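# Stand the cable reel upright on its two flange rims

## Task

Get the cable reel onto its edge on the table so that it sits motionless, supported by the outer rims of both of its flanges.

## Robot and tools

Robot: two arms. left_arm carries a five-finger left hand, with its base at (+0.054, +0.481, 0) m. right_arm carries a right hand, with its base at (+0.020, -0.354, 0) m. A camera stand sits behind them.

Scene frame: the origin is level with the table top, halfway between the arms. +z is up, +x points out over the table, and +y points toward left_arm. Positions, orientations, velocities and targets in results are all given in this frame.

Hand point: a point fixed to each palm, 0.05 m in front of it and 0.15 m from the wrist flange along the fingers. Its +z runs along the straight fingers and its +y points out of the palm. On the right hand +x points away from the thumb; on the left hand +x points toward the thumb. Straight fingertips reach 0.06 to 0.07 m past the point. With the fingers level, the wrist can hang below the point, by up to 0.11 m palm down or 0.23 m palm up. A bracket on the little-finger side can also catch on things.

The 28-number row is used by execute_actions and move. Every value is in [-1, 1], and both arms must always be filled in. The order is:
1-6: left_arm dx, dy, dz, rx, ry, rz.
7-14: left hand little, ring, middle, index, thumb_bend, thumb_turn, force_limit, speed.
15-28: the same fourteen numbers for right_arm and the right hand.

Pose numbers are offsets, not poses. They count from the arm's Hand target as it stood when the action or move began, along the scene axes. 1.0 means 0.6 m of travel or 180 degrees of turn. rx, ry, rz form one rotation vector, and the turn happens about the Hand target position. Sending all six as 0 asks the arm to hold its current target, or to return to it.

Finger numbers are absolute targets. +1 is straight/open and -1 is curled. For thumb_turn, -1 puts the thumb in front of the palm, which is needed to grip objects about 0.035 to 0.065 m thick. force_limit runs linearly from about 0 N at -1 to 10 N at +1 (15 N for the two thumb motors). speed rises from almost 0 at -1 to full at +0.48 and stays full above that. For a gentle grip, use a speed of about -0.94 or lower. To leave a hand unchanged, repeat the last eight hand numbers you sent; if none have been sent yet, send hand_measured followed by its force_limit and speed.

execute_actions(actions, cameras): actions is a list of up to 15 actions. Each action is a table of up to 15 rows, one row per 1/30 s step, and every action lasts 0.5 s; a short table repeats its last row. All rows in one action count from the same start pose, not from the row before. Camera images are returned only if actions is empty or cameras names them. cameras can be a list of names, ["all"], or [].

move(target, speed, blend, stop_force, zero, blocking, cameras): drives each hand point in a straight line toward an offset from its Hand target.
- target is one row, or a list of up to 15 rows; every row in the list counts from the same starting Hand targets.
- speed is in m/s, from 0.002 to 3.6, default 0.25.
- blend is a corner radius in m; 0 means stopping at each target.
- stop_force is in N, from 3 to 120, and ends an arm's path when it meets resistance along its direction of travel. It is not reliable while the hand is turning or for feeling light pushes. Leave it out when pulling away from a contact.
- zero re-zeros the force reading first (default true).
- blocking=false returns early, but cannot be combined with stop_force.
- Paths do not avoid obstacles, and the hand lags behind its path more at higher speed. Route around an arm's own base rather than close past it. The result's "move:" line reports done, off_target, moving, held or fault, plus any limits that applied (paced = clipped, held = withheld).

Other tools:
- wait(seconds 0-10): lets time pass.
- stop: brakes a running move.
- zoom_image(camera, region=[x0,y0,x1,y1]): gives a closer view of the newest image; the region can be at most 504x504.
- show_instructions: shows the reference images.
- zero_wrist_force(arm=left_arm or right_arm): re-zeros that arm's wrist sensor.
- finished_scene(scene=1): ends the scene, and cannot be undone.

Cameras: cam_head_left, cam_head_right, cam_high, cam_low, cam_left_wrist, cam_right_wrist. Each image is 672x504.

Results:
- end_effector_position (m), quat_wxyz and velocities, in the scene frame.
- Hand target: your last commanded pose, after clipping; it is the base for the next offsets. The hand often stops a little short of it. The next command asks for the target again, or you can send the remaining distance as an offset.
- hand_measured, hand_stopped_by and hand_load_n, in motor order. hand_stopped_by shows moving, target, force, stalled or fault. hand_load_n is in N and is positive when something pushes a finger open; if it falls to about 0, the grip has been lost.
- Wrist force and torque, along the hand's own axes, with a third line giving the peak since the last report.
- Joint positions and torques, and MOTOR HOT or fault lines.

Finger motors: a motor moves only when its target changes by at least 0.002. It locks when it reaches the target or the force limit. To squeeze harder, raise force_limit and send a more-closed target; to loosen, send a target more open than hand_measured.

Limits and hazards:
- Orientation is clipped each step to within 32 degrees of the current orientation, so do large turns in stages.
- Arms are stiff. Pressing even slightly past a firm contact, a contact torque reaching a joint's limit (141 N m for the big joints, 26.3 for the wrists), or about 150 N of outside force stops the arm for 10 s.
- Overheated motors (85 °C) stop the arm for 30-60 s. Avoid long stretched-out holds or pushing against unreachable poses.
- Arms must not touch each other, and a hand must not grip the other hand's fingers. The clearance check does not always prevent this.
- Anything falling off the table, or being set down off it, is a failure.
- Avoid dropping the reel from a height, releasing it while it still moves, slamming into things, hard pushes, and overloading the fingers.
- Small outside pushes may move loose objects.
- The reel must stay standing on both flange rims after the hands let go, before you call finished_scene.

Each tool is called in YAML: its name, and indented under it one key for each argument.

Reference images:

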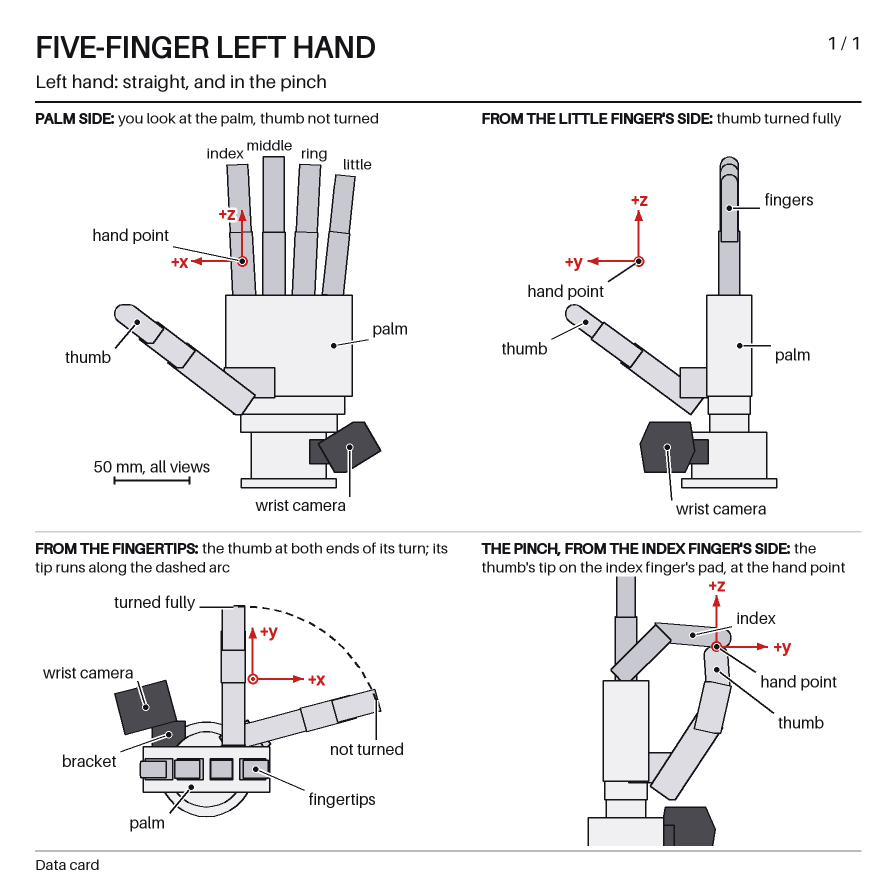

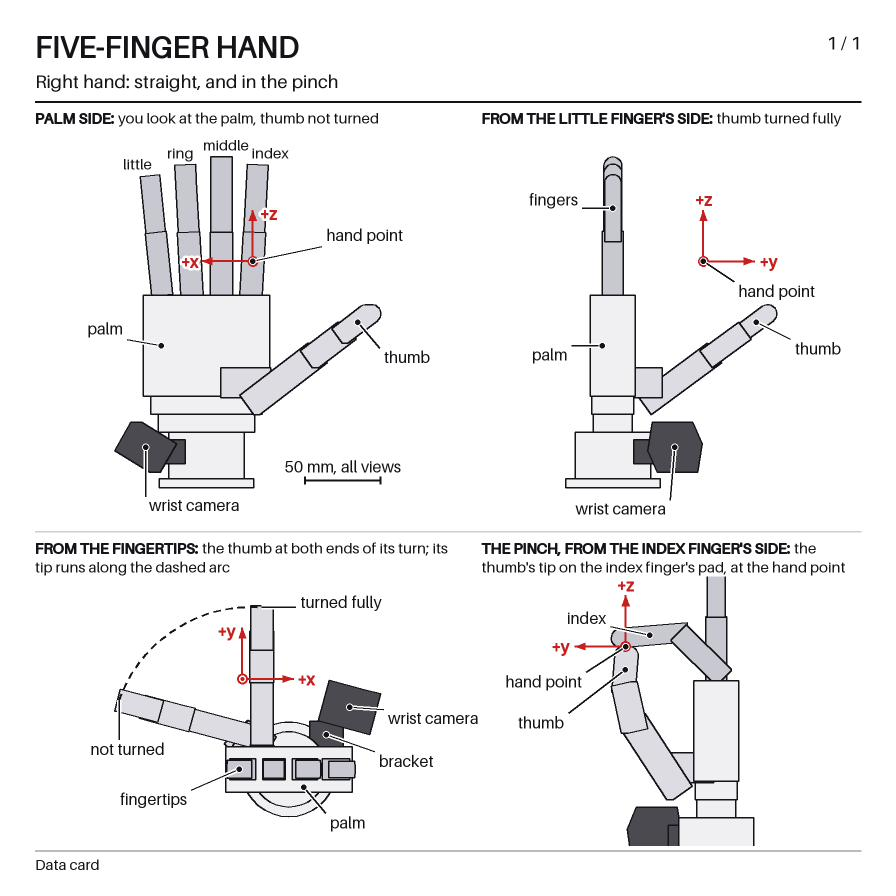

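## Session

execute_actions:
  actions: []

Scene clock: 0.00 s.
left_arm: end_effector_position=(-0.0384, +0.2625, +0.1343) hand_measured=(+1.000, +1.000, +1.000, +1.000, +1.000, +1.000) hand_load_n=(+0.0, +0.0, +0.0, +0.0, +0.0, +0.0) hand_stopped_by=(target, target, target, target, target, target) hand_force_limit=0.00 hand_speed=-0.80 end_effector_quat_wxyz=(-0.383, +0.701, -0.513, +0.314) | right_arm: end_effector_position=(+0.2500, -0.6183, +0.1083) hand_measured=(+1.000, +1.000, +1.000, +1.000, +1.000, +1.000) hand_load_n=(-0.5, +0.0, +0.0, +0.0, +0.0, +0.0) hand_stopped_by=(target, target, target, target, target, target) hand_force_limit=0.00 hand_speed=-0.80 end_effector_quat_wxyz=(-0.217, -0.240, +0.939, -0.117)
Joint positions: left_arm=[1.083 -1.984 -2.092 1.646 -2.247 0.439] | right_arm=[-1.005 -1.214 1.757 0.942 2.061 -3.08]
Joint velocities: within noise
Joint torques (N m): no reading
Wrist force (N): no reading
Wrist torque (N m): no reading
Wrist force, peak (N): no reading
Hand target: left_arm -0.0384, +0.2625, +0.1343; -0.383, +0.701, -0.513, +0.314 | right_arm +0.2500, -0.6183, +0.1083; -0.217, -0.240, +0.939, -0.117

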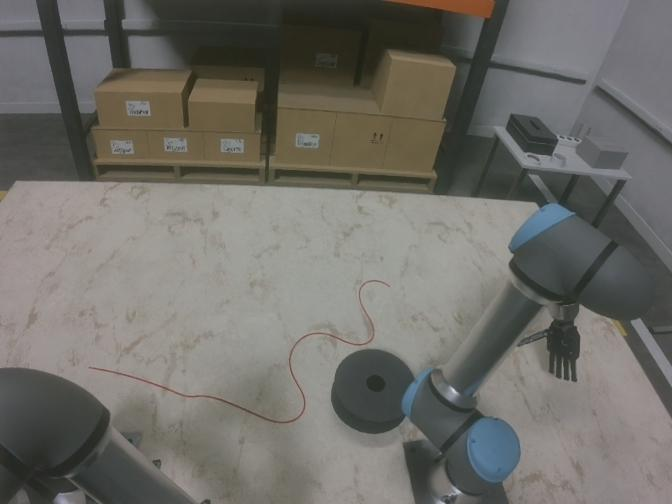

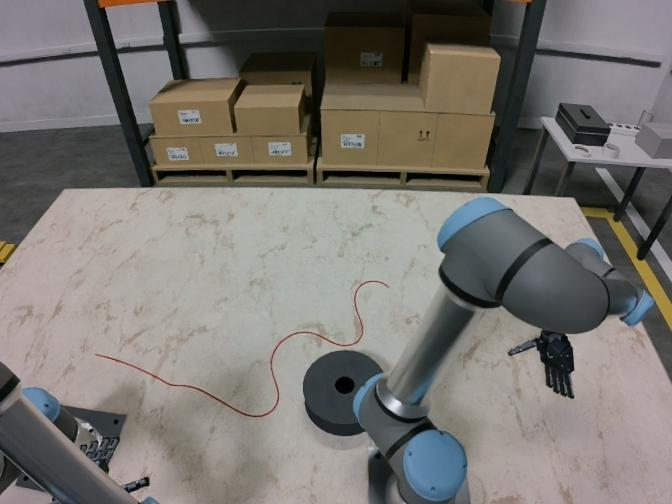

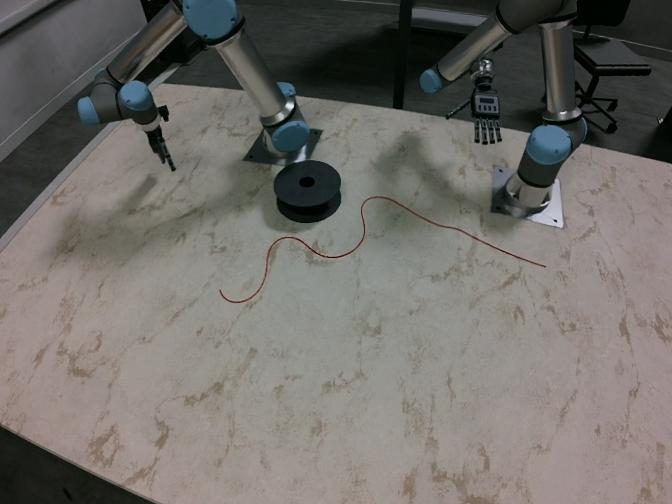

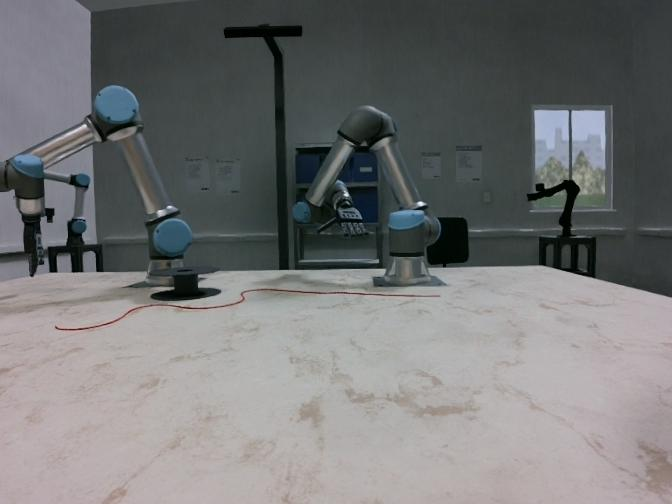

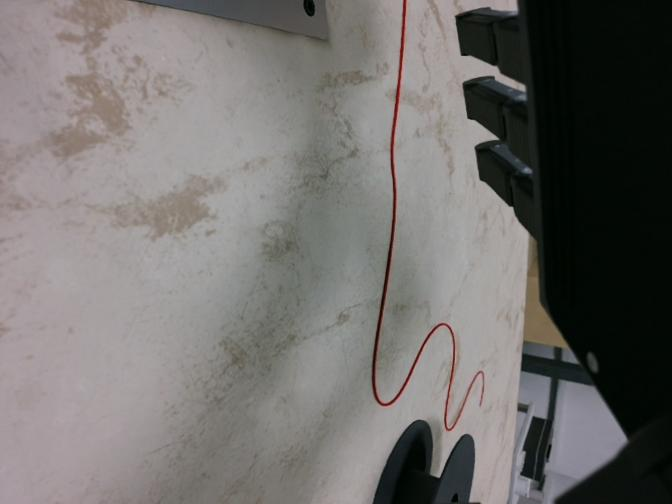

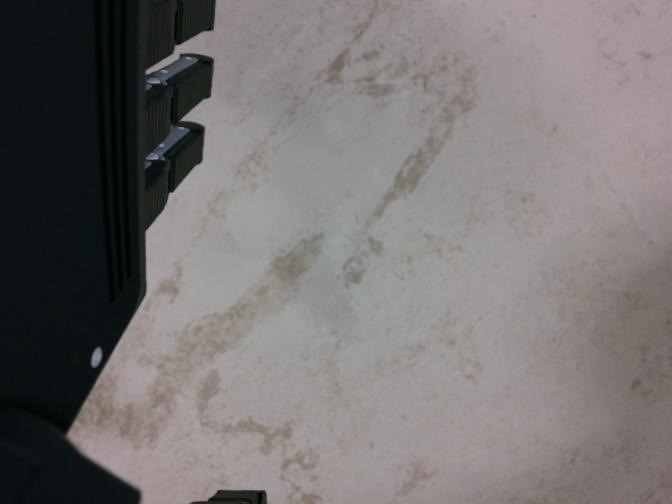

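zoom_image:
  camera: "cam_high"
  region: [240, 130, 380, 250]

zoom_image:
  camera: "cam_low"
  region: [120, 240, 260, 340]

zoom_image:
  camera: "cam_head_right"
  region: [270, 320, 430, 460]

zoom_image:
  camera: "cam_head_left"
  region: [310, 320, 470, 460]

Scaled by 3.600 from the camera's 672x504 image, which has a finer 960x720 frame.

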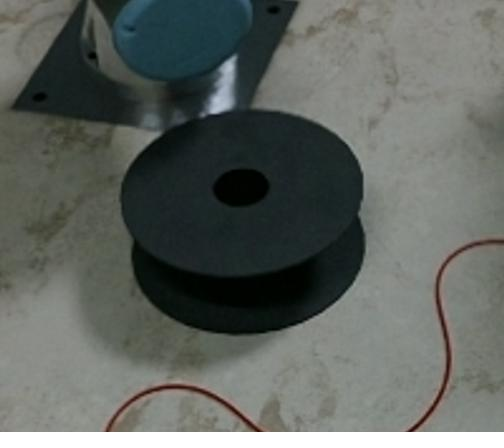

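Scaled by 3.600 from the camera's 672x504 image, which has a finer 960x720 frame.

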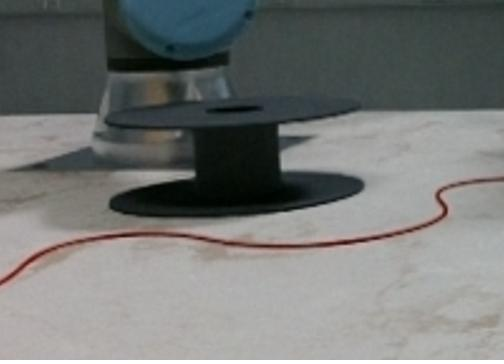

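Scaled by 3.150 from the camera's 672x504 image, which has a finer 960x720 frame.

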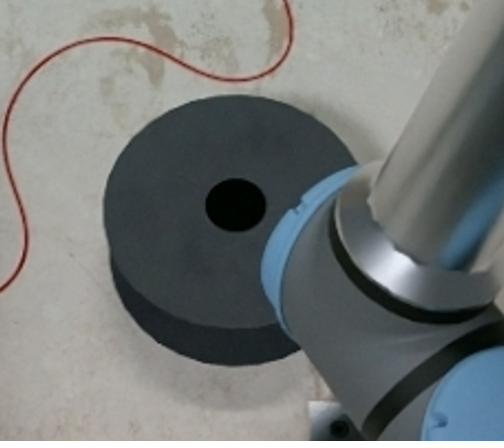

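Scaled by 3.150 from the camera's 672x504 image, which has a finer 960x720 frame.

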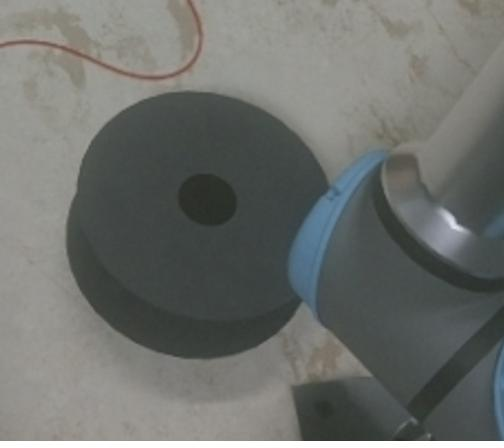

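move:
  target:
    - [0,0,0,0,0,0,1,1,1,1,1,1,0,-0.8,0,0,0.32,0,0,0,1,1,1,1,1,-1,0,0.3]
    - [0,0,0,0,0,0,1,1,1,1,1,1,0,-0.8,0.313,0.38,0.32,0.0895,0.002,0.264,1,1,1,1,1,-1,0,0.3]
    - [0,0,0,0,0,0,1,1,1,1,1,1,0,-0.8,0.195,0.865,0.287,0.1789,0.0041,0.5283,1,1,1,1,1,-1,0,0.3]
  blend: 0.06
  speed: 0.3
  cameras: ["all"]

Scene clock: 73.60 s.
left_arm: end_effector_position=(-0.0384, +0.2625, +0.1343) hand_measured=(+1.000, +1.000, +1.000, +1.000, +1.000, +1.000) hand_load_n=(+0.0, -0.5, +0.0, +0.0, +0.0, -0.5) hand_stopped_by=(target, target, target, target, target, target) hand_force_limit=0.00 hand_speed=-0.80 end_effector_quat_wxyz=(-0.383, +0.701, -0.513, +0.314) | right_arm: end_effector_position=(+0.3670, -0.0993, +0.2806) hand_measured=(+1.000, +1.000, +1.000, +1.000, +1.000, -1.000) hand_load_n=(+0.0, +0.0, +0.0, +0.0, +0.0, +0.0) hand_stopped_by=(target, target, target, target, target, target) hand_force_limit=0.00 hand_speed=0.30 end_effector_quat_wxyz=(+0.000, +0.891, -0.454, +0.000)
Joint positions: left_arm=[1.083 -1.984 -2.092 1.646 -2.247 0.439] | right_arm=[0.277 -1.132 1.174 1.529 1.571 -3.475]
Joint torques (N m): left_arm=[-1.77 27.16 9.57 -2.3 -0.73 -0.13] | right_arm=[6.76 -29.28 -25.33 5.04 -1.41 -1.64]
Wrist force (N): left_arm=[0.3 0.0 0.1] | right_arm=[-1.0 0.1 -0.4]
Wrist torque (N m): left_arm=[-0.01 -0.04 0.01] | right_arm=[0.06 0.08 -0.06]
Wrist force, peak (N): left_arm=[0.2 0.4 0.0] | right_arm=[-1.8 -0.5 -0.4]
Hand target: left_arm -0.0384, +0.2625, +0.1343; -0.383, +0.701, -0.513, +0.314 | right_arm +0.3670, -0.0993, +0.2805; +0.000, +0.891, -0.454, +0.000
Off the commanded pose: left_arm 0.000 m, 0 deg | right_arm 0.000 m, 0 deg.
move: done
camera_calibration:
cam_right_wrist: T_world_to_cam=[[-0.663091, -0.748518, -0.00555132, 0.171708], [-0.629362, 0.553488, 0.545485, 0.132923], [-0.405233, 0.3652, -0.838102, 0.537286], [0, 0, 0, 1]] pos_world=[0.415241, -0.141262, 0.378746]

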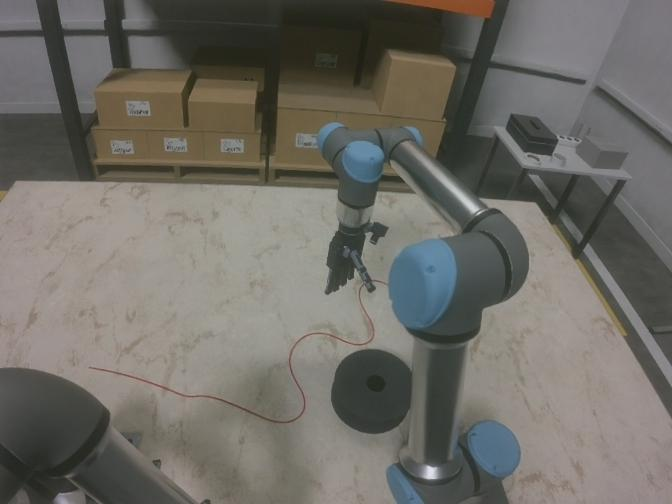

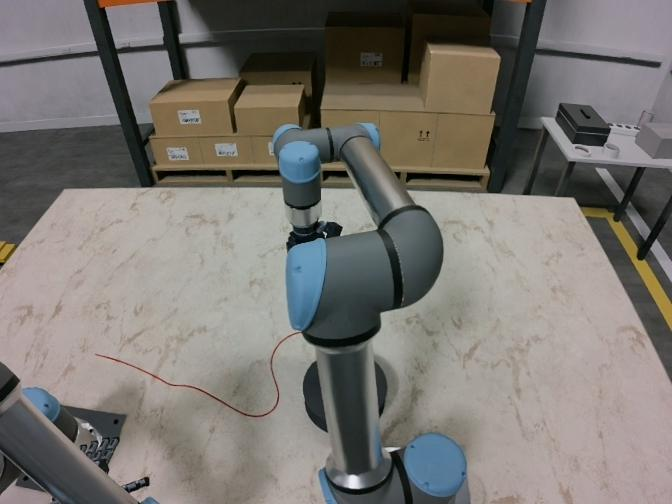

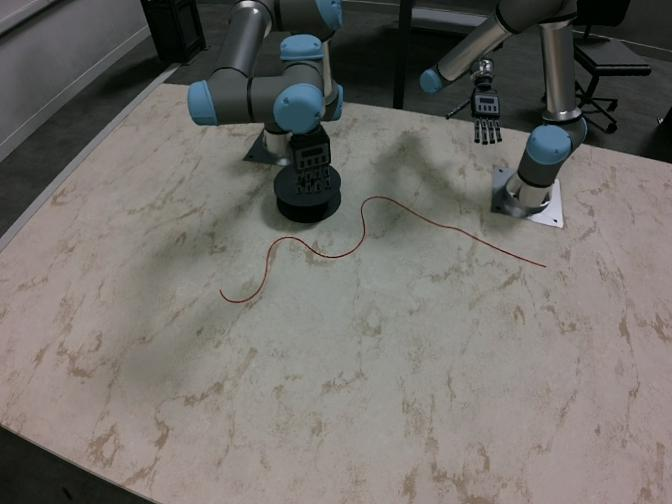

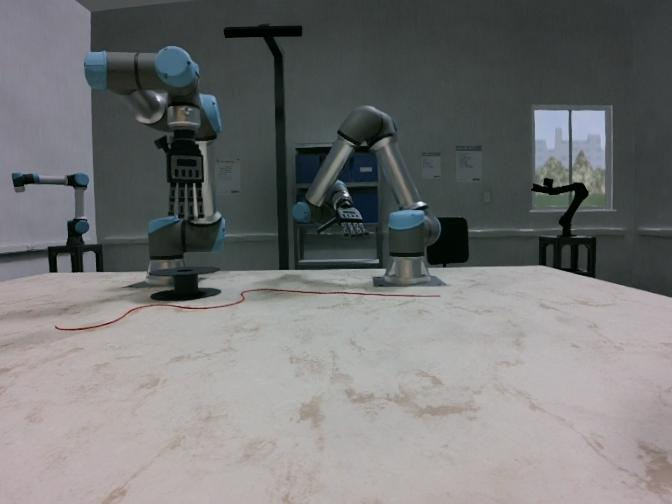

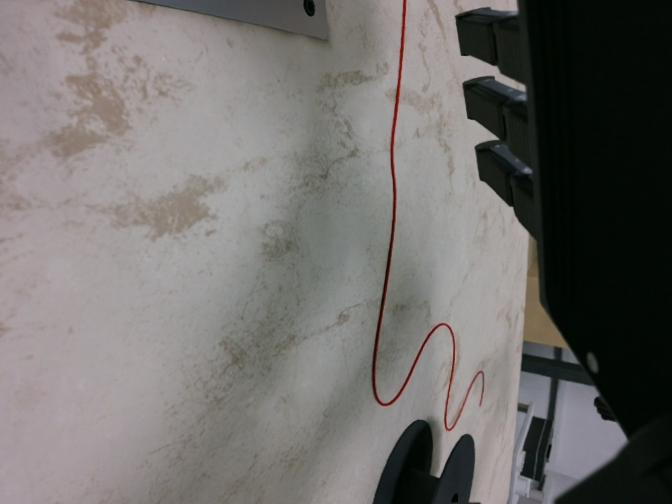

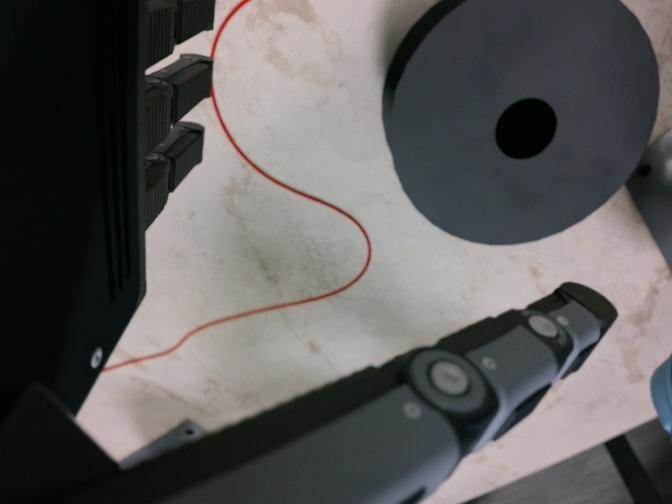

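zoom_image:
  camera: "cam_right_wrist"
  region: [370, 0, 672, 260]

Scaled by 1.669 from the camera's 672x504 image, which has a finer 960x720 frame.

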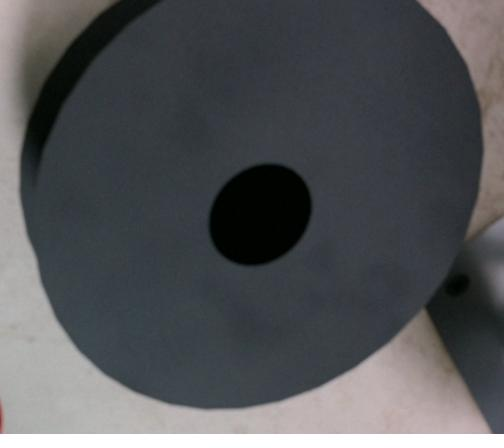

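move:
  target:
    - [0,0,0,0,0,0,1,1,1,1,1,1,0,-0.8,-0.0173,0.0188,-0.1667,0,0,0,0.1,0.1,0.1,0.1,0.2,-1,0,0.3]
    - [0,0,0,0,0,0,1,1,1,1,1,1,0,-0.8,-0.0173,0.0188,-0.325,0,0,0,0.1,0.1,0.1,0.1,0.2,-1,0,0.3]
  blend: 0.03
  speed: 0.2
  stop_force: 8
  cameras: ["cam_high","cam_low","cam_right_wrist","cam_head_left"]

Scene clock: 84.57 s.
left_arm: end_effector_position=(-0.0384, +0.2625, +0.1343) hand_measured=(+1.000, +1.000, +1.000, +1.000, +1.000, +1.000) hand_load_n=(+0.0, +0.0, +0.0, +0.0, +0.0, +0.0) hand_stopped_by=(target, target, target, target, target, target) hand_force_limit=0.00 hand_speed=-0.80 end_effector_quat_wxyz=(-0.383, +0.701, -0.513, +0.314) | right_arm: end_effector_position=(+0.3566, -0.0880, +0.0855) hand_measured=(+0.100, +0.100, +0.100, +0.100, +0.200, -1.000) hand_load_n=(+0.0, +0.0, +0.0, +0.0, +0.0, +0.0) hand_stopped_by=(target, target, target, target, target, target) hand_force_limit=0.00 hand_speed=0.30 end_effector_quat_wxyz=(+0.000, +0.891, -0.454, +0.000)
Joint positions: left_arm=[1.083 -1.984 -2.092 1.646 -2.247 0.439] | right_arm=[0.306 -1.012 1.51 1.074 1.571 -3.446]
Joint torques (N m): left_arm=[-1.35 27.83 8.93 -2.24 -0.66 -0.09] | right_arm=[6.98 -31.96 -8.56 -0.16 -1.39 1.95]
Wrist force (N): left_arm=[0.1 0.1 0.0] | right_arm=[-0.5 0.3 -0.3]
Wrist torque (N m): left_arm=[0.02 -0.03 0.00] | right_arm=[0.11 0.02 -0.15]
Wrist force, peak (N): left_arm=[0.0 0.3 0.3] | right_arm=[-0.6 0.0 -1.4]
Hand target: left_arm -0.0384, +0.2625, +0.1343; -0.383, +0.701, -0.513, +0.314 | right_arm +0.3566, -0.0880, +0.0855; +0.000, +0.891, -0.454, +0.000
Off the commanded pose: left_arm 0.000 m, 0 deg | right_arm 0.000 m, 0 deg.
move: done
camera_calibration:
cam_right_wrist: T_world_to_cam=[[-0.662975, -0.74862, -0.00557152, 0.172206], [-0.629429, 0.55336, 0.545538, 0.226439], [-0.405318, 0.365185, -0.838068, 0.365504], [0, 0, 0, 1]] pos_world=[0.404841, -0.129862, 0.183746]
Images, in order (width x height): cam_head_left 672x504, cam_high 672x504, cam_low 672x504, cam_right_wrist 672x504.

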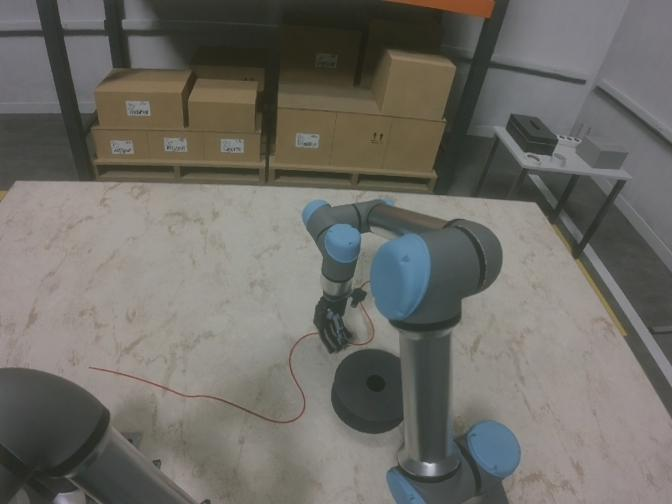

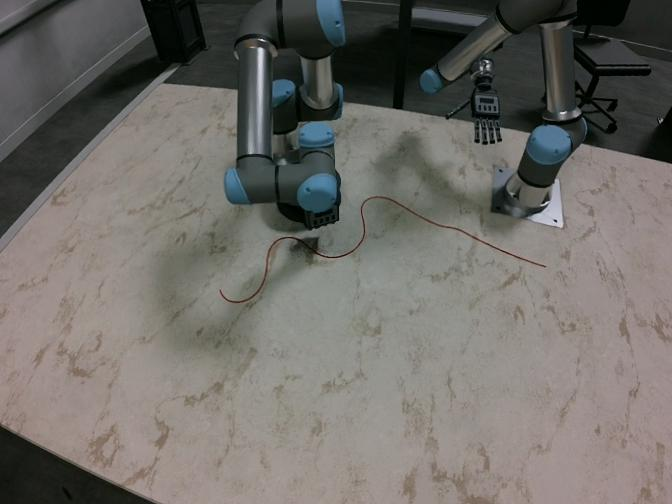

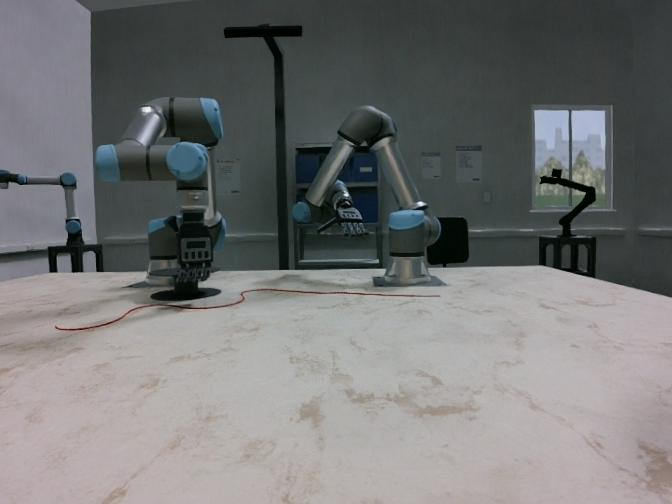

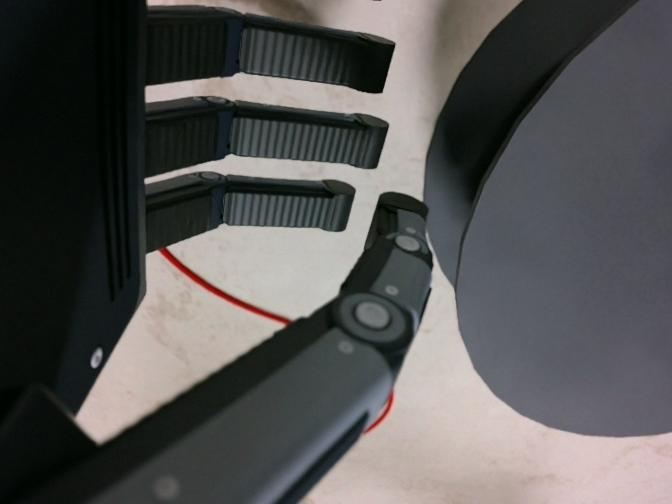

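zoom_image:
  camera: "cam_low"
  region: [130, 190, 250, 310]

zoom_image:
  camera: "cam_head_left"
  region: [290, 270, 430, 450]

zoom_image:
  camera: "cam_right_wrist"
  region: [300, 100, 672, 450]

Scaled by 4.200 from the camera's 672x504 image, which has a finer 960x720 frame.

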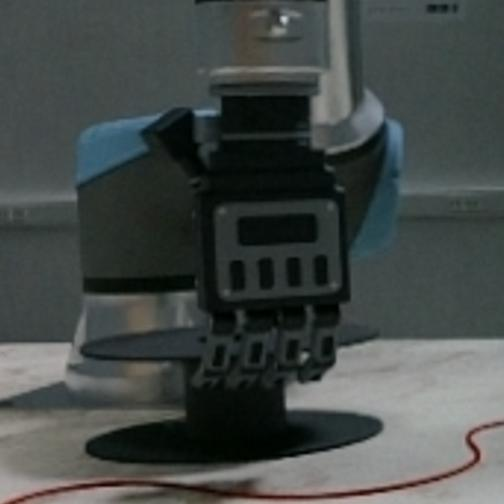

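Scaled by 2.800 from the camera's 672x504 image, which has a finer 960x720 frame.

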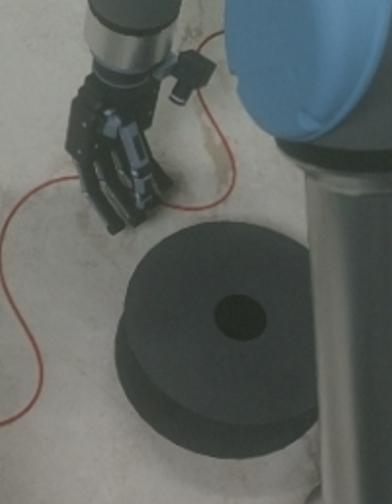

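Scaled by 1.355 from the camera's 672x504 image, which has a finer 960x720 frame.

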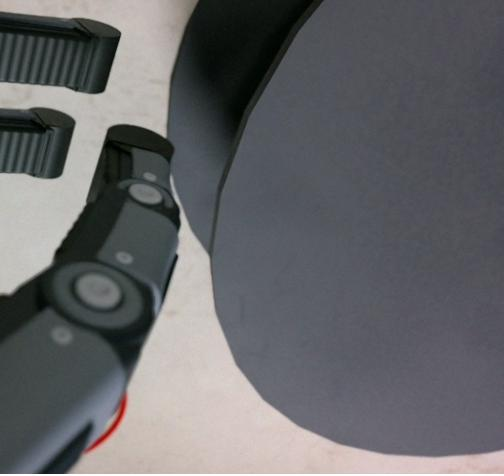

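move:
  target:
    - [0,0,0,0,0,0,1,1,1,1,1,1,0,-0.8,0,0,-0.0142,0,0,0,0.1,0.1,0.1,0.1,0.2,-1,0,0.3]
    - [0,0,0,0,0,0,1,1,1,1,1,1,0,-0.8,-0.0788,-0.0557,-0.0142,0,0,0,0.1,0.1,0.1,0.1,0.2,-1,0,0.3]
  speed: 0.05
  stop_force: 4
  cameras: ["cam_high","cam_low","cam_right_wrist","cam_head_left"]

zoom_image:
  camera: "cam_low"
  region: [130, 190, 250, 310]

zoom_image:
  camera: "cam_head_left"
  region: [290, 270, 430, 450]

Scene clock: 96.90 s.
left_arm: end_effector_position=(-0.0384, +0.2625, +0.1343) hand_measured=(+1.000, +1.000, +1.000, +1.000, +1.000, +1.000) hand_load_n=(+0.0, +0.0, +0.0, +0.0, +0.0, +0.0) hand_stopped_by=(target, target, target, target, target, target) hand_force_limit=0.00 hand_speed=-0.80 end_effector_quat_wxyz=(-0.383, +0.701, -0.513, +0.314) | right_arm: end_effector_position=(+0.3093, -0.1214, +0.0770) hand_measured=(+0.100, +0.100, +0.100, +0.100, +0.200, -1.000) hand_load_n=(+0.0, +0.0, +0.0, +0.0, +0.0, +0.0) hand_stopped_by=(target, target, target, target, target, target) hand_force_limit=0.00 hand_speed=0.30 end_effector_quat_wxyz=(+0.000, +0.891, -0.454, +0.000)
Joint positions: left_arm=[1.083 -1.984 -2.092 1.646 -2.247 0.439] | right_arm=[0.266 -1.124 1.715 0.98 1.571 -3.486]
Joint torques (N m): left_arm=[-1.79 27.34 8.84 -2.32 -0.84 0] | right_arm=[-7.11 -41.39 -7.07 -0.17 -1.16 -1.67]
Wrist force (N): left_arm=[0.2 -0.2 0.2] | right_arm=[-0.6 0.2 0.0]
Wrist torque (N m): left_arm=[-0.04 -0.03 0.02] | right_arm=[0.05 0.02 -0.02]
Wrist force, peak (N): left_arm=[0.1 0.4 0.0] | right_arm=[-0.9 0.7 -0.5]
Hand target: left_arm -0.0384, +0.2625, +0.1343; -0.383, +0.701, -0.513, +0.314 | right_arm +0.3093, -0.1214, +0.0770; +0.000, +0.891, -0.454, +0.000
Off the commanded pose: left_arm 0.000 m, 0 deg | right_arm 0.000 m, 0 deg.
move: done
camera_calibration:
cam_right_wrist: T_world_to_cam=[[-0.662975, -0.74862, -0.00557152, 0.115722], [-0.629429, 0.55336, 0.545538, 0.219842], [-0.405318, 0.365185, -0.838068, 0.351443], [0, 0, 0, 1]] pos_world=[0.357541, -0.163362, 0.175246]
Images, in order (width x height): cam_head_left 672x504, cam_high 672x504, cam_low 672x504, cam_right_wrist 672x504.

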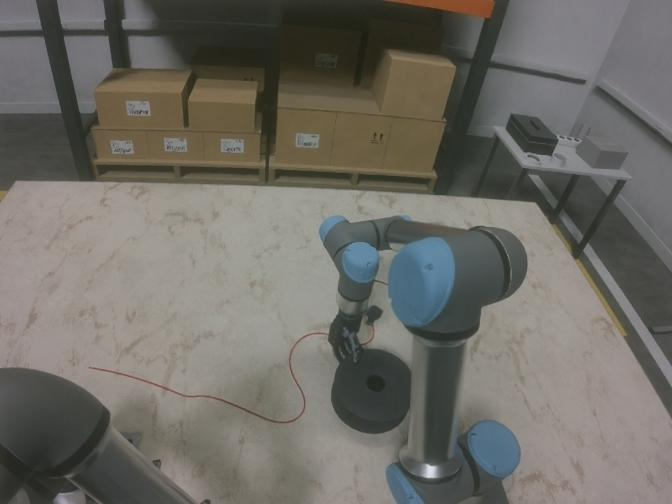

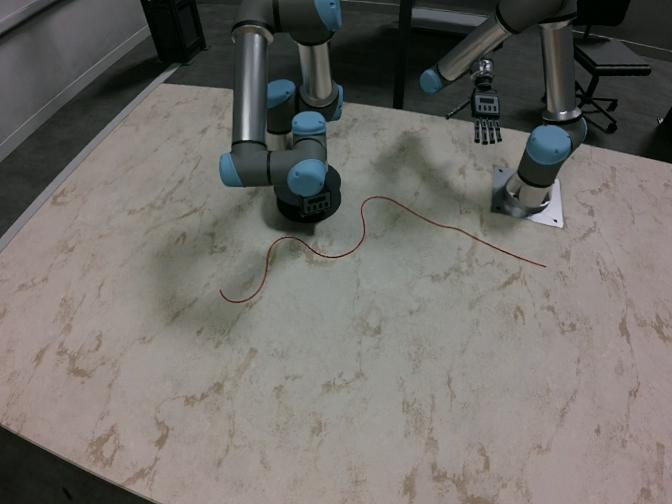

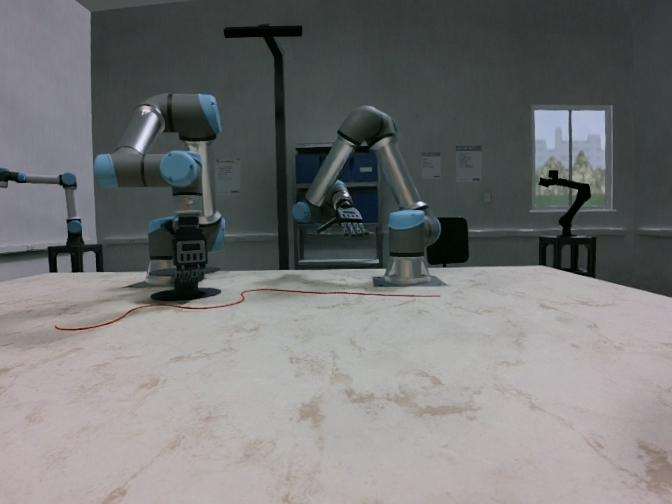

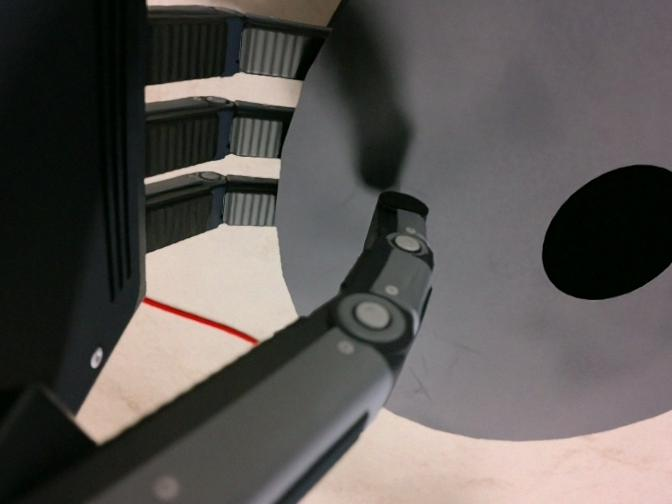

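Scaled by 4.200 from the camera's 672x504 image, which has a finer 960x720 frame.

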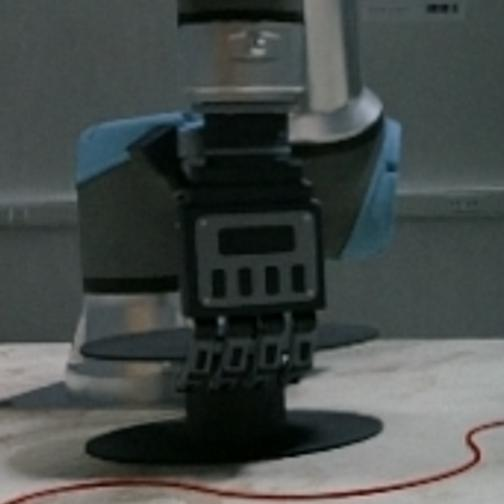

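Scaled by 2.800 from the camera's 672x504 image, which has a finer 960x720 frame.

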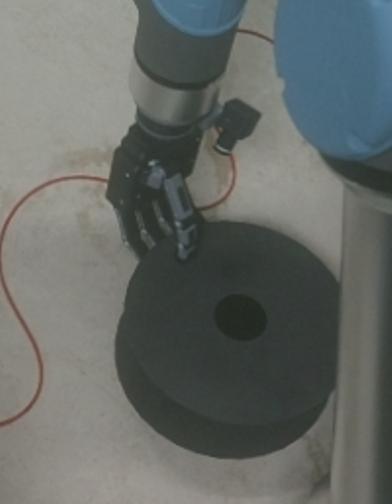

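move:
  target:
    - [0,0,0,0,0,0,1,1,1,1,1,1,0,-0.8,0,0,0,0,0,0,0.1,0.1,0.1,0.1,0.0,-1,0,-0.6]
    - [0,0,0,0,0,0,1,1,1,1,1,1,0,-0.8,0,0,-0.0083,0,0,0,0.1,0.1,0.1,0.1,0.0,-1,0,-0.6]
  speed: 0.02
  cameras: ["cam_right_wrist"]

zoom_image:
  camera: "cam_right_wrist"
  region: [200, 0, 572, 350]

Scene clock: 101.63 s.
left_arm: end_effector_position=(-0.0384, +0.2625, +0.1343) hand_measured=(+1.000, +1.000, +1.000, +1.000, +1.000, +1.000) hand_load_n=(+0.0, +0.0, +0.0, +0.0, +0.0, +0.0) hand_stopped_by=(target, target, target, target, target, target) hand_force_limit=0.00 hand_speed=-0.80 end_effector_quat_wxyz=(-0.383, +0.701, -0.513, +0.314) | right_arm: end_effector_position=(+0.3093, -0.1214, +0.0721) hand_measured=(+0.100, +0.100, +0.100, +0.100, +0.000, -1.000) hand_load_n=(+0.0, +0.0, +0.0, +0.0, +0.0, +0.0) hand_stopped_by=(target, target, target, target, target, target) hand_force_limit=0.00 hand_speed=-0.60 end_effector_quat_wxyz=(+0.000, +0.891, -0.454, +0.000)
Joint positions: left_arm=[1.083 -1.984 -2.092 1.646 -2.247 0.439] | right_arm=[0.266 -1.117 1.72 0.969 1.571 -3.486]
Joint torques (N m): left_arm=[-1.78 27.44 8.77 -2.26 -0.77 0] | right_arm=[-6.24 -26.16 -7.12 0.04 -1.05 -1.52]
Wrist force (N): left_arm=[-0.1 0.2 0.1] | right_arm=[-0.9 0.2 -0.4]
Wrist torque (N m): left_arm=[0.03 0.00 -0.01] | right_arm=[0.08 0.08 -0.03]
Wrist force, peak (N): left_arm=[0.0 0.2 0.3] | right_arm=[-1.1 0.1 -0.5]
Hand target: left_arm -0.0384, +0.2625, +0.1343; -0.383, +0.701, -0.513, +0.314 | right_arm +0.3093, -0.1214, +0.0720; +0.000, +0.891, -0.454, +0.000
Off the commanded pose: left_arm 0.000 m, 0 deg | right_arm 0.000 m, 0 deg.
move: done
camera_calibration:
cam_right_wrist: T_world_to_cam=[[-0.662975, -0.74862, -0.00557152, 0.115694], [-0.629429, 0.55336, 0.545538, 0.222515], [-0.405318, 0.365185, -0.838068, 0.347336], [0, 0, 0, 1]] pos_world=[0.357541, -0.163362, 0.170346]
Images, in order (width x height): cam_right_wrist 672x504.

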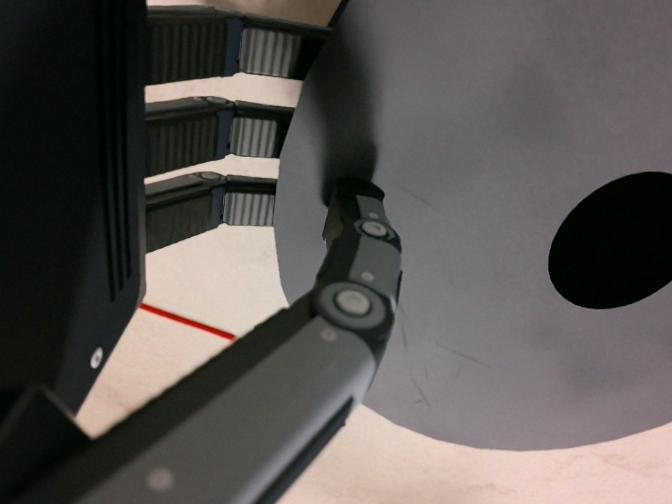

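Scaled by 1.355 from the camera's 672x504 image, which has a finer 960x720 frame.

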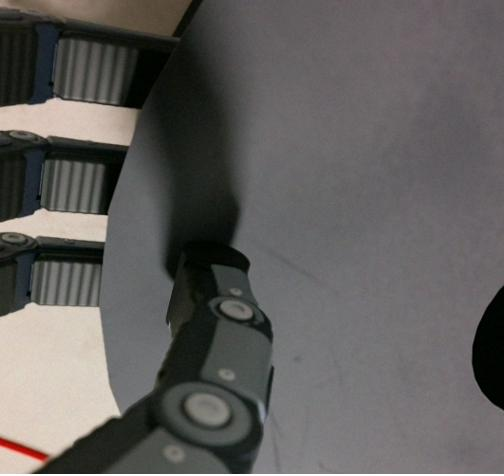

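move:
  target: [0,0,0,0,0,0,1,1,1,1,1,1,0,-0.8,0,0,0,0,0,0,-0.3,-0.3,-0.3,-0.3,0.0,-1,-0.4,-0.92]
  cameras: ["cam_right_wrist","cam_low"]

Scene clock: 104.37 s.
left_arm: end_effector_position=(-0.0384, +0.2625, +0.1343) hand_measured=(+1.000, +1.000, +1.000, +1.000, +1.000, +1.000) hand_load_n=(+0.0, +0.0, +0.0, +0.0, +0.0, -0.5) hand_stopped_by=(target, target, target, target, target, target) hand_force_limit=0.00 hand_speed=-0.80 end_effector_quat_wxyz=(-0.383, +0.701, -0.513, +0.314) | right_arm: end_effector_position=(+0.3093, -0.1214, +0.0720) hand_measured=(-0.190, -0.174, -0.168, -0.168, +0.000, -1.000) hand_load_n=(+4.5, +2.5, +2.0, +5.5, +0.5, +0.5) hand_stopped_by=(force, force, force, force, target, target) hand_force_limit=-0.40 hand_speed=-0.92 end_effector_quat_wxyz=(+0.000, +0.891, -0.454, +0.000)
Joint positions: left_arm=[1.083 -1.984 -2.092 1.646 -2.247 0.439] | right_arm=[0.266 -1.117 1.72 0.969 1.571 -3.486]
Joint torques (N m): left_arm=[-2.03 27.47 9.09 -2.29 -0.79 -0.15] | right_arm=[-5.82 -28.58 -8.15 0.79 -1.08 -1.6]
Wrist force (N): left_arm=[0.1 0.1 0.0] | right_arm=[-0.8 0.2 1.0]
Wrist torque (N m): left_arm=[0.02 -0.01 0.00] | right_arm=[0.11 -0.07 -0.04]
Wrist force, peak (N): left_arm=[0.2 0.3 0.2] | right_arm=[-0.8 0.2 1.6]
Hand target: left_arm -0.0384, +0.2625, +0.1343; -0.383, +0.701, -0.513, +0.314 | right_arm +0.3093, -0.1214, +0.0720; +0.000, +0.891, -0.454, +0.000
Off the commanded pose: left_arm 0.000 m, 0 deg | right_arm 0.000 m, 0 deg.
move: done
camera_calibration:
cam_right_wrist: T_world_to_cam=[[-0.662975, -0.74862, -0.00557152, 0.115694], [-0.629429, 0.55336, 0.545538, 0.22257], [-0.405318, 0.365185, -0.838068, 0.347252], [0, 0, 0, 1]] pos_world=[0.357541, -0.163362, 0.170246]
Images, in order (width x height): cam_low 672x504, cam_right_wrist 672x504.

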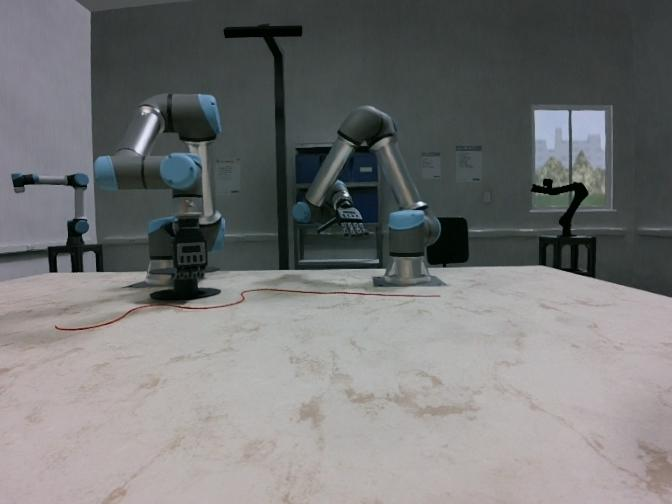

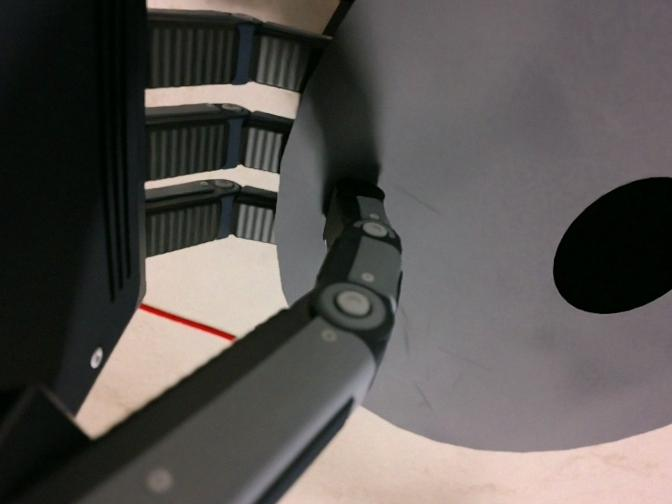

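move:
  target: [0,0,0,0,0,0,1,1,1,1,1,1,0,-0.8,0.0333,0.025,0,0,0,0,-0.3,-0.3,-0.3,-0.3,0.0,-1,-0.4,-0.92]
  speed: 0.04
  cameras: ["cam_right_wrist"]

Scene clock: 110.10 s.
left_arm: end_effector_position=(-0.0384, +0.2625, +0.1343) hand_measured=(+1.000, +1.000, +1.000, +1.000, +1.000, +1.000) hand_load_n=(+0.0, +0.0, -0.5, +0.0, +0.0, +0.0) hand_stopped_by=(target, target, target, target, target, target) hand_force_limit=0.00 hand_speed=-0.80 end_effector_quat_wxyz=(-0.383, +0.701, -0.513, +0.314) | right_arm: end_effector_position=(+0.3293, -0.1064, +0.0721) hand_measured=(-0.190, -0.174, -0.168, -0.168, +0.000, -1.000) hand_load_n=(+4.0, +2.0, +1.5, +6.0, +0.5, +0.5) hand_stopped_by=(force, force, force, force, target, target) hand_force_limit=-0.40 hand_speed=-0.92 end_effector_quat_wxyz=(+0.000, +0.891, -0.454, +0.000)
Joint positions: left_arm=[1.083 -1.984 -2.092 1.646 -2.247 0.439] | right_arm=[0.286 -1.066 1.637 1 1.571 -3.466]
Joint torques (N m): left_arm=[-2.3 27.03 8.43 -2.23 -0.89 -0.03] | right_arm=[7.85 -29.39 -21.53 5.15 1.42 1.93]
Wrist force (N): left_arm=[0.2 0.2 0.3] | right_arm=[-0.7 0.4 1.3]
Wrist torque (N m): left_arm=[0.01 -0.02 0.01] | right_arm=[0.09 -0.10 -0.16]
Wrist force, peak (N): left_arm=[0.3 0.1 0.3] | right_arm=[-0.9 0.5 1.3]
Hand target: left_arm -0.0384, +0.2625, +0.1343; -0.383, +0.701, -0.513, +0.314 | right_arm +0.3293, -0.1064, +0.0720; +0.000, +0.891, -0.454, +0.000
Off the commanded pose: left_arm 0.000 m, 0 deg | right_arm 0.000 m, 0 deg.
move: done
camera_calibration:
cam_right_wrist: T_world_to_cam=[[-0.662928, -0.748662, -0.00561158, 0.140166], [-0.629479, 0.553304, 0.545537, 0.226868], [-0.405318, 0.365185, -0.838068, 0.349881], [0, 0, 0, 1]] pos_world=[0.377542, -0.148362, 0.170245]
Images, in order (width x height): cam_right_wrist 672x504.

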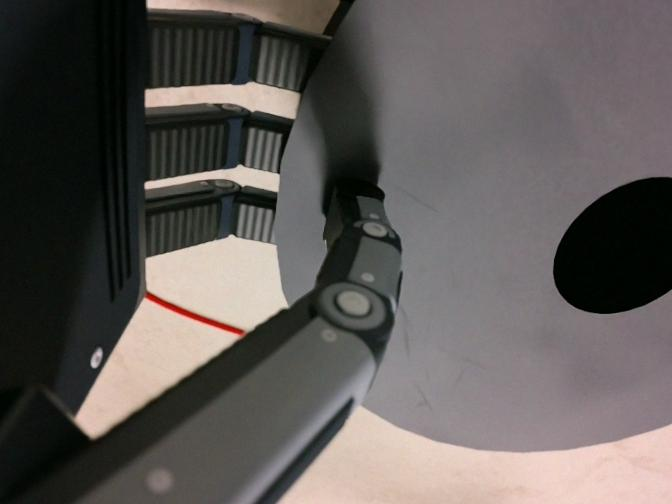

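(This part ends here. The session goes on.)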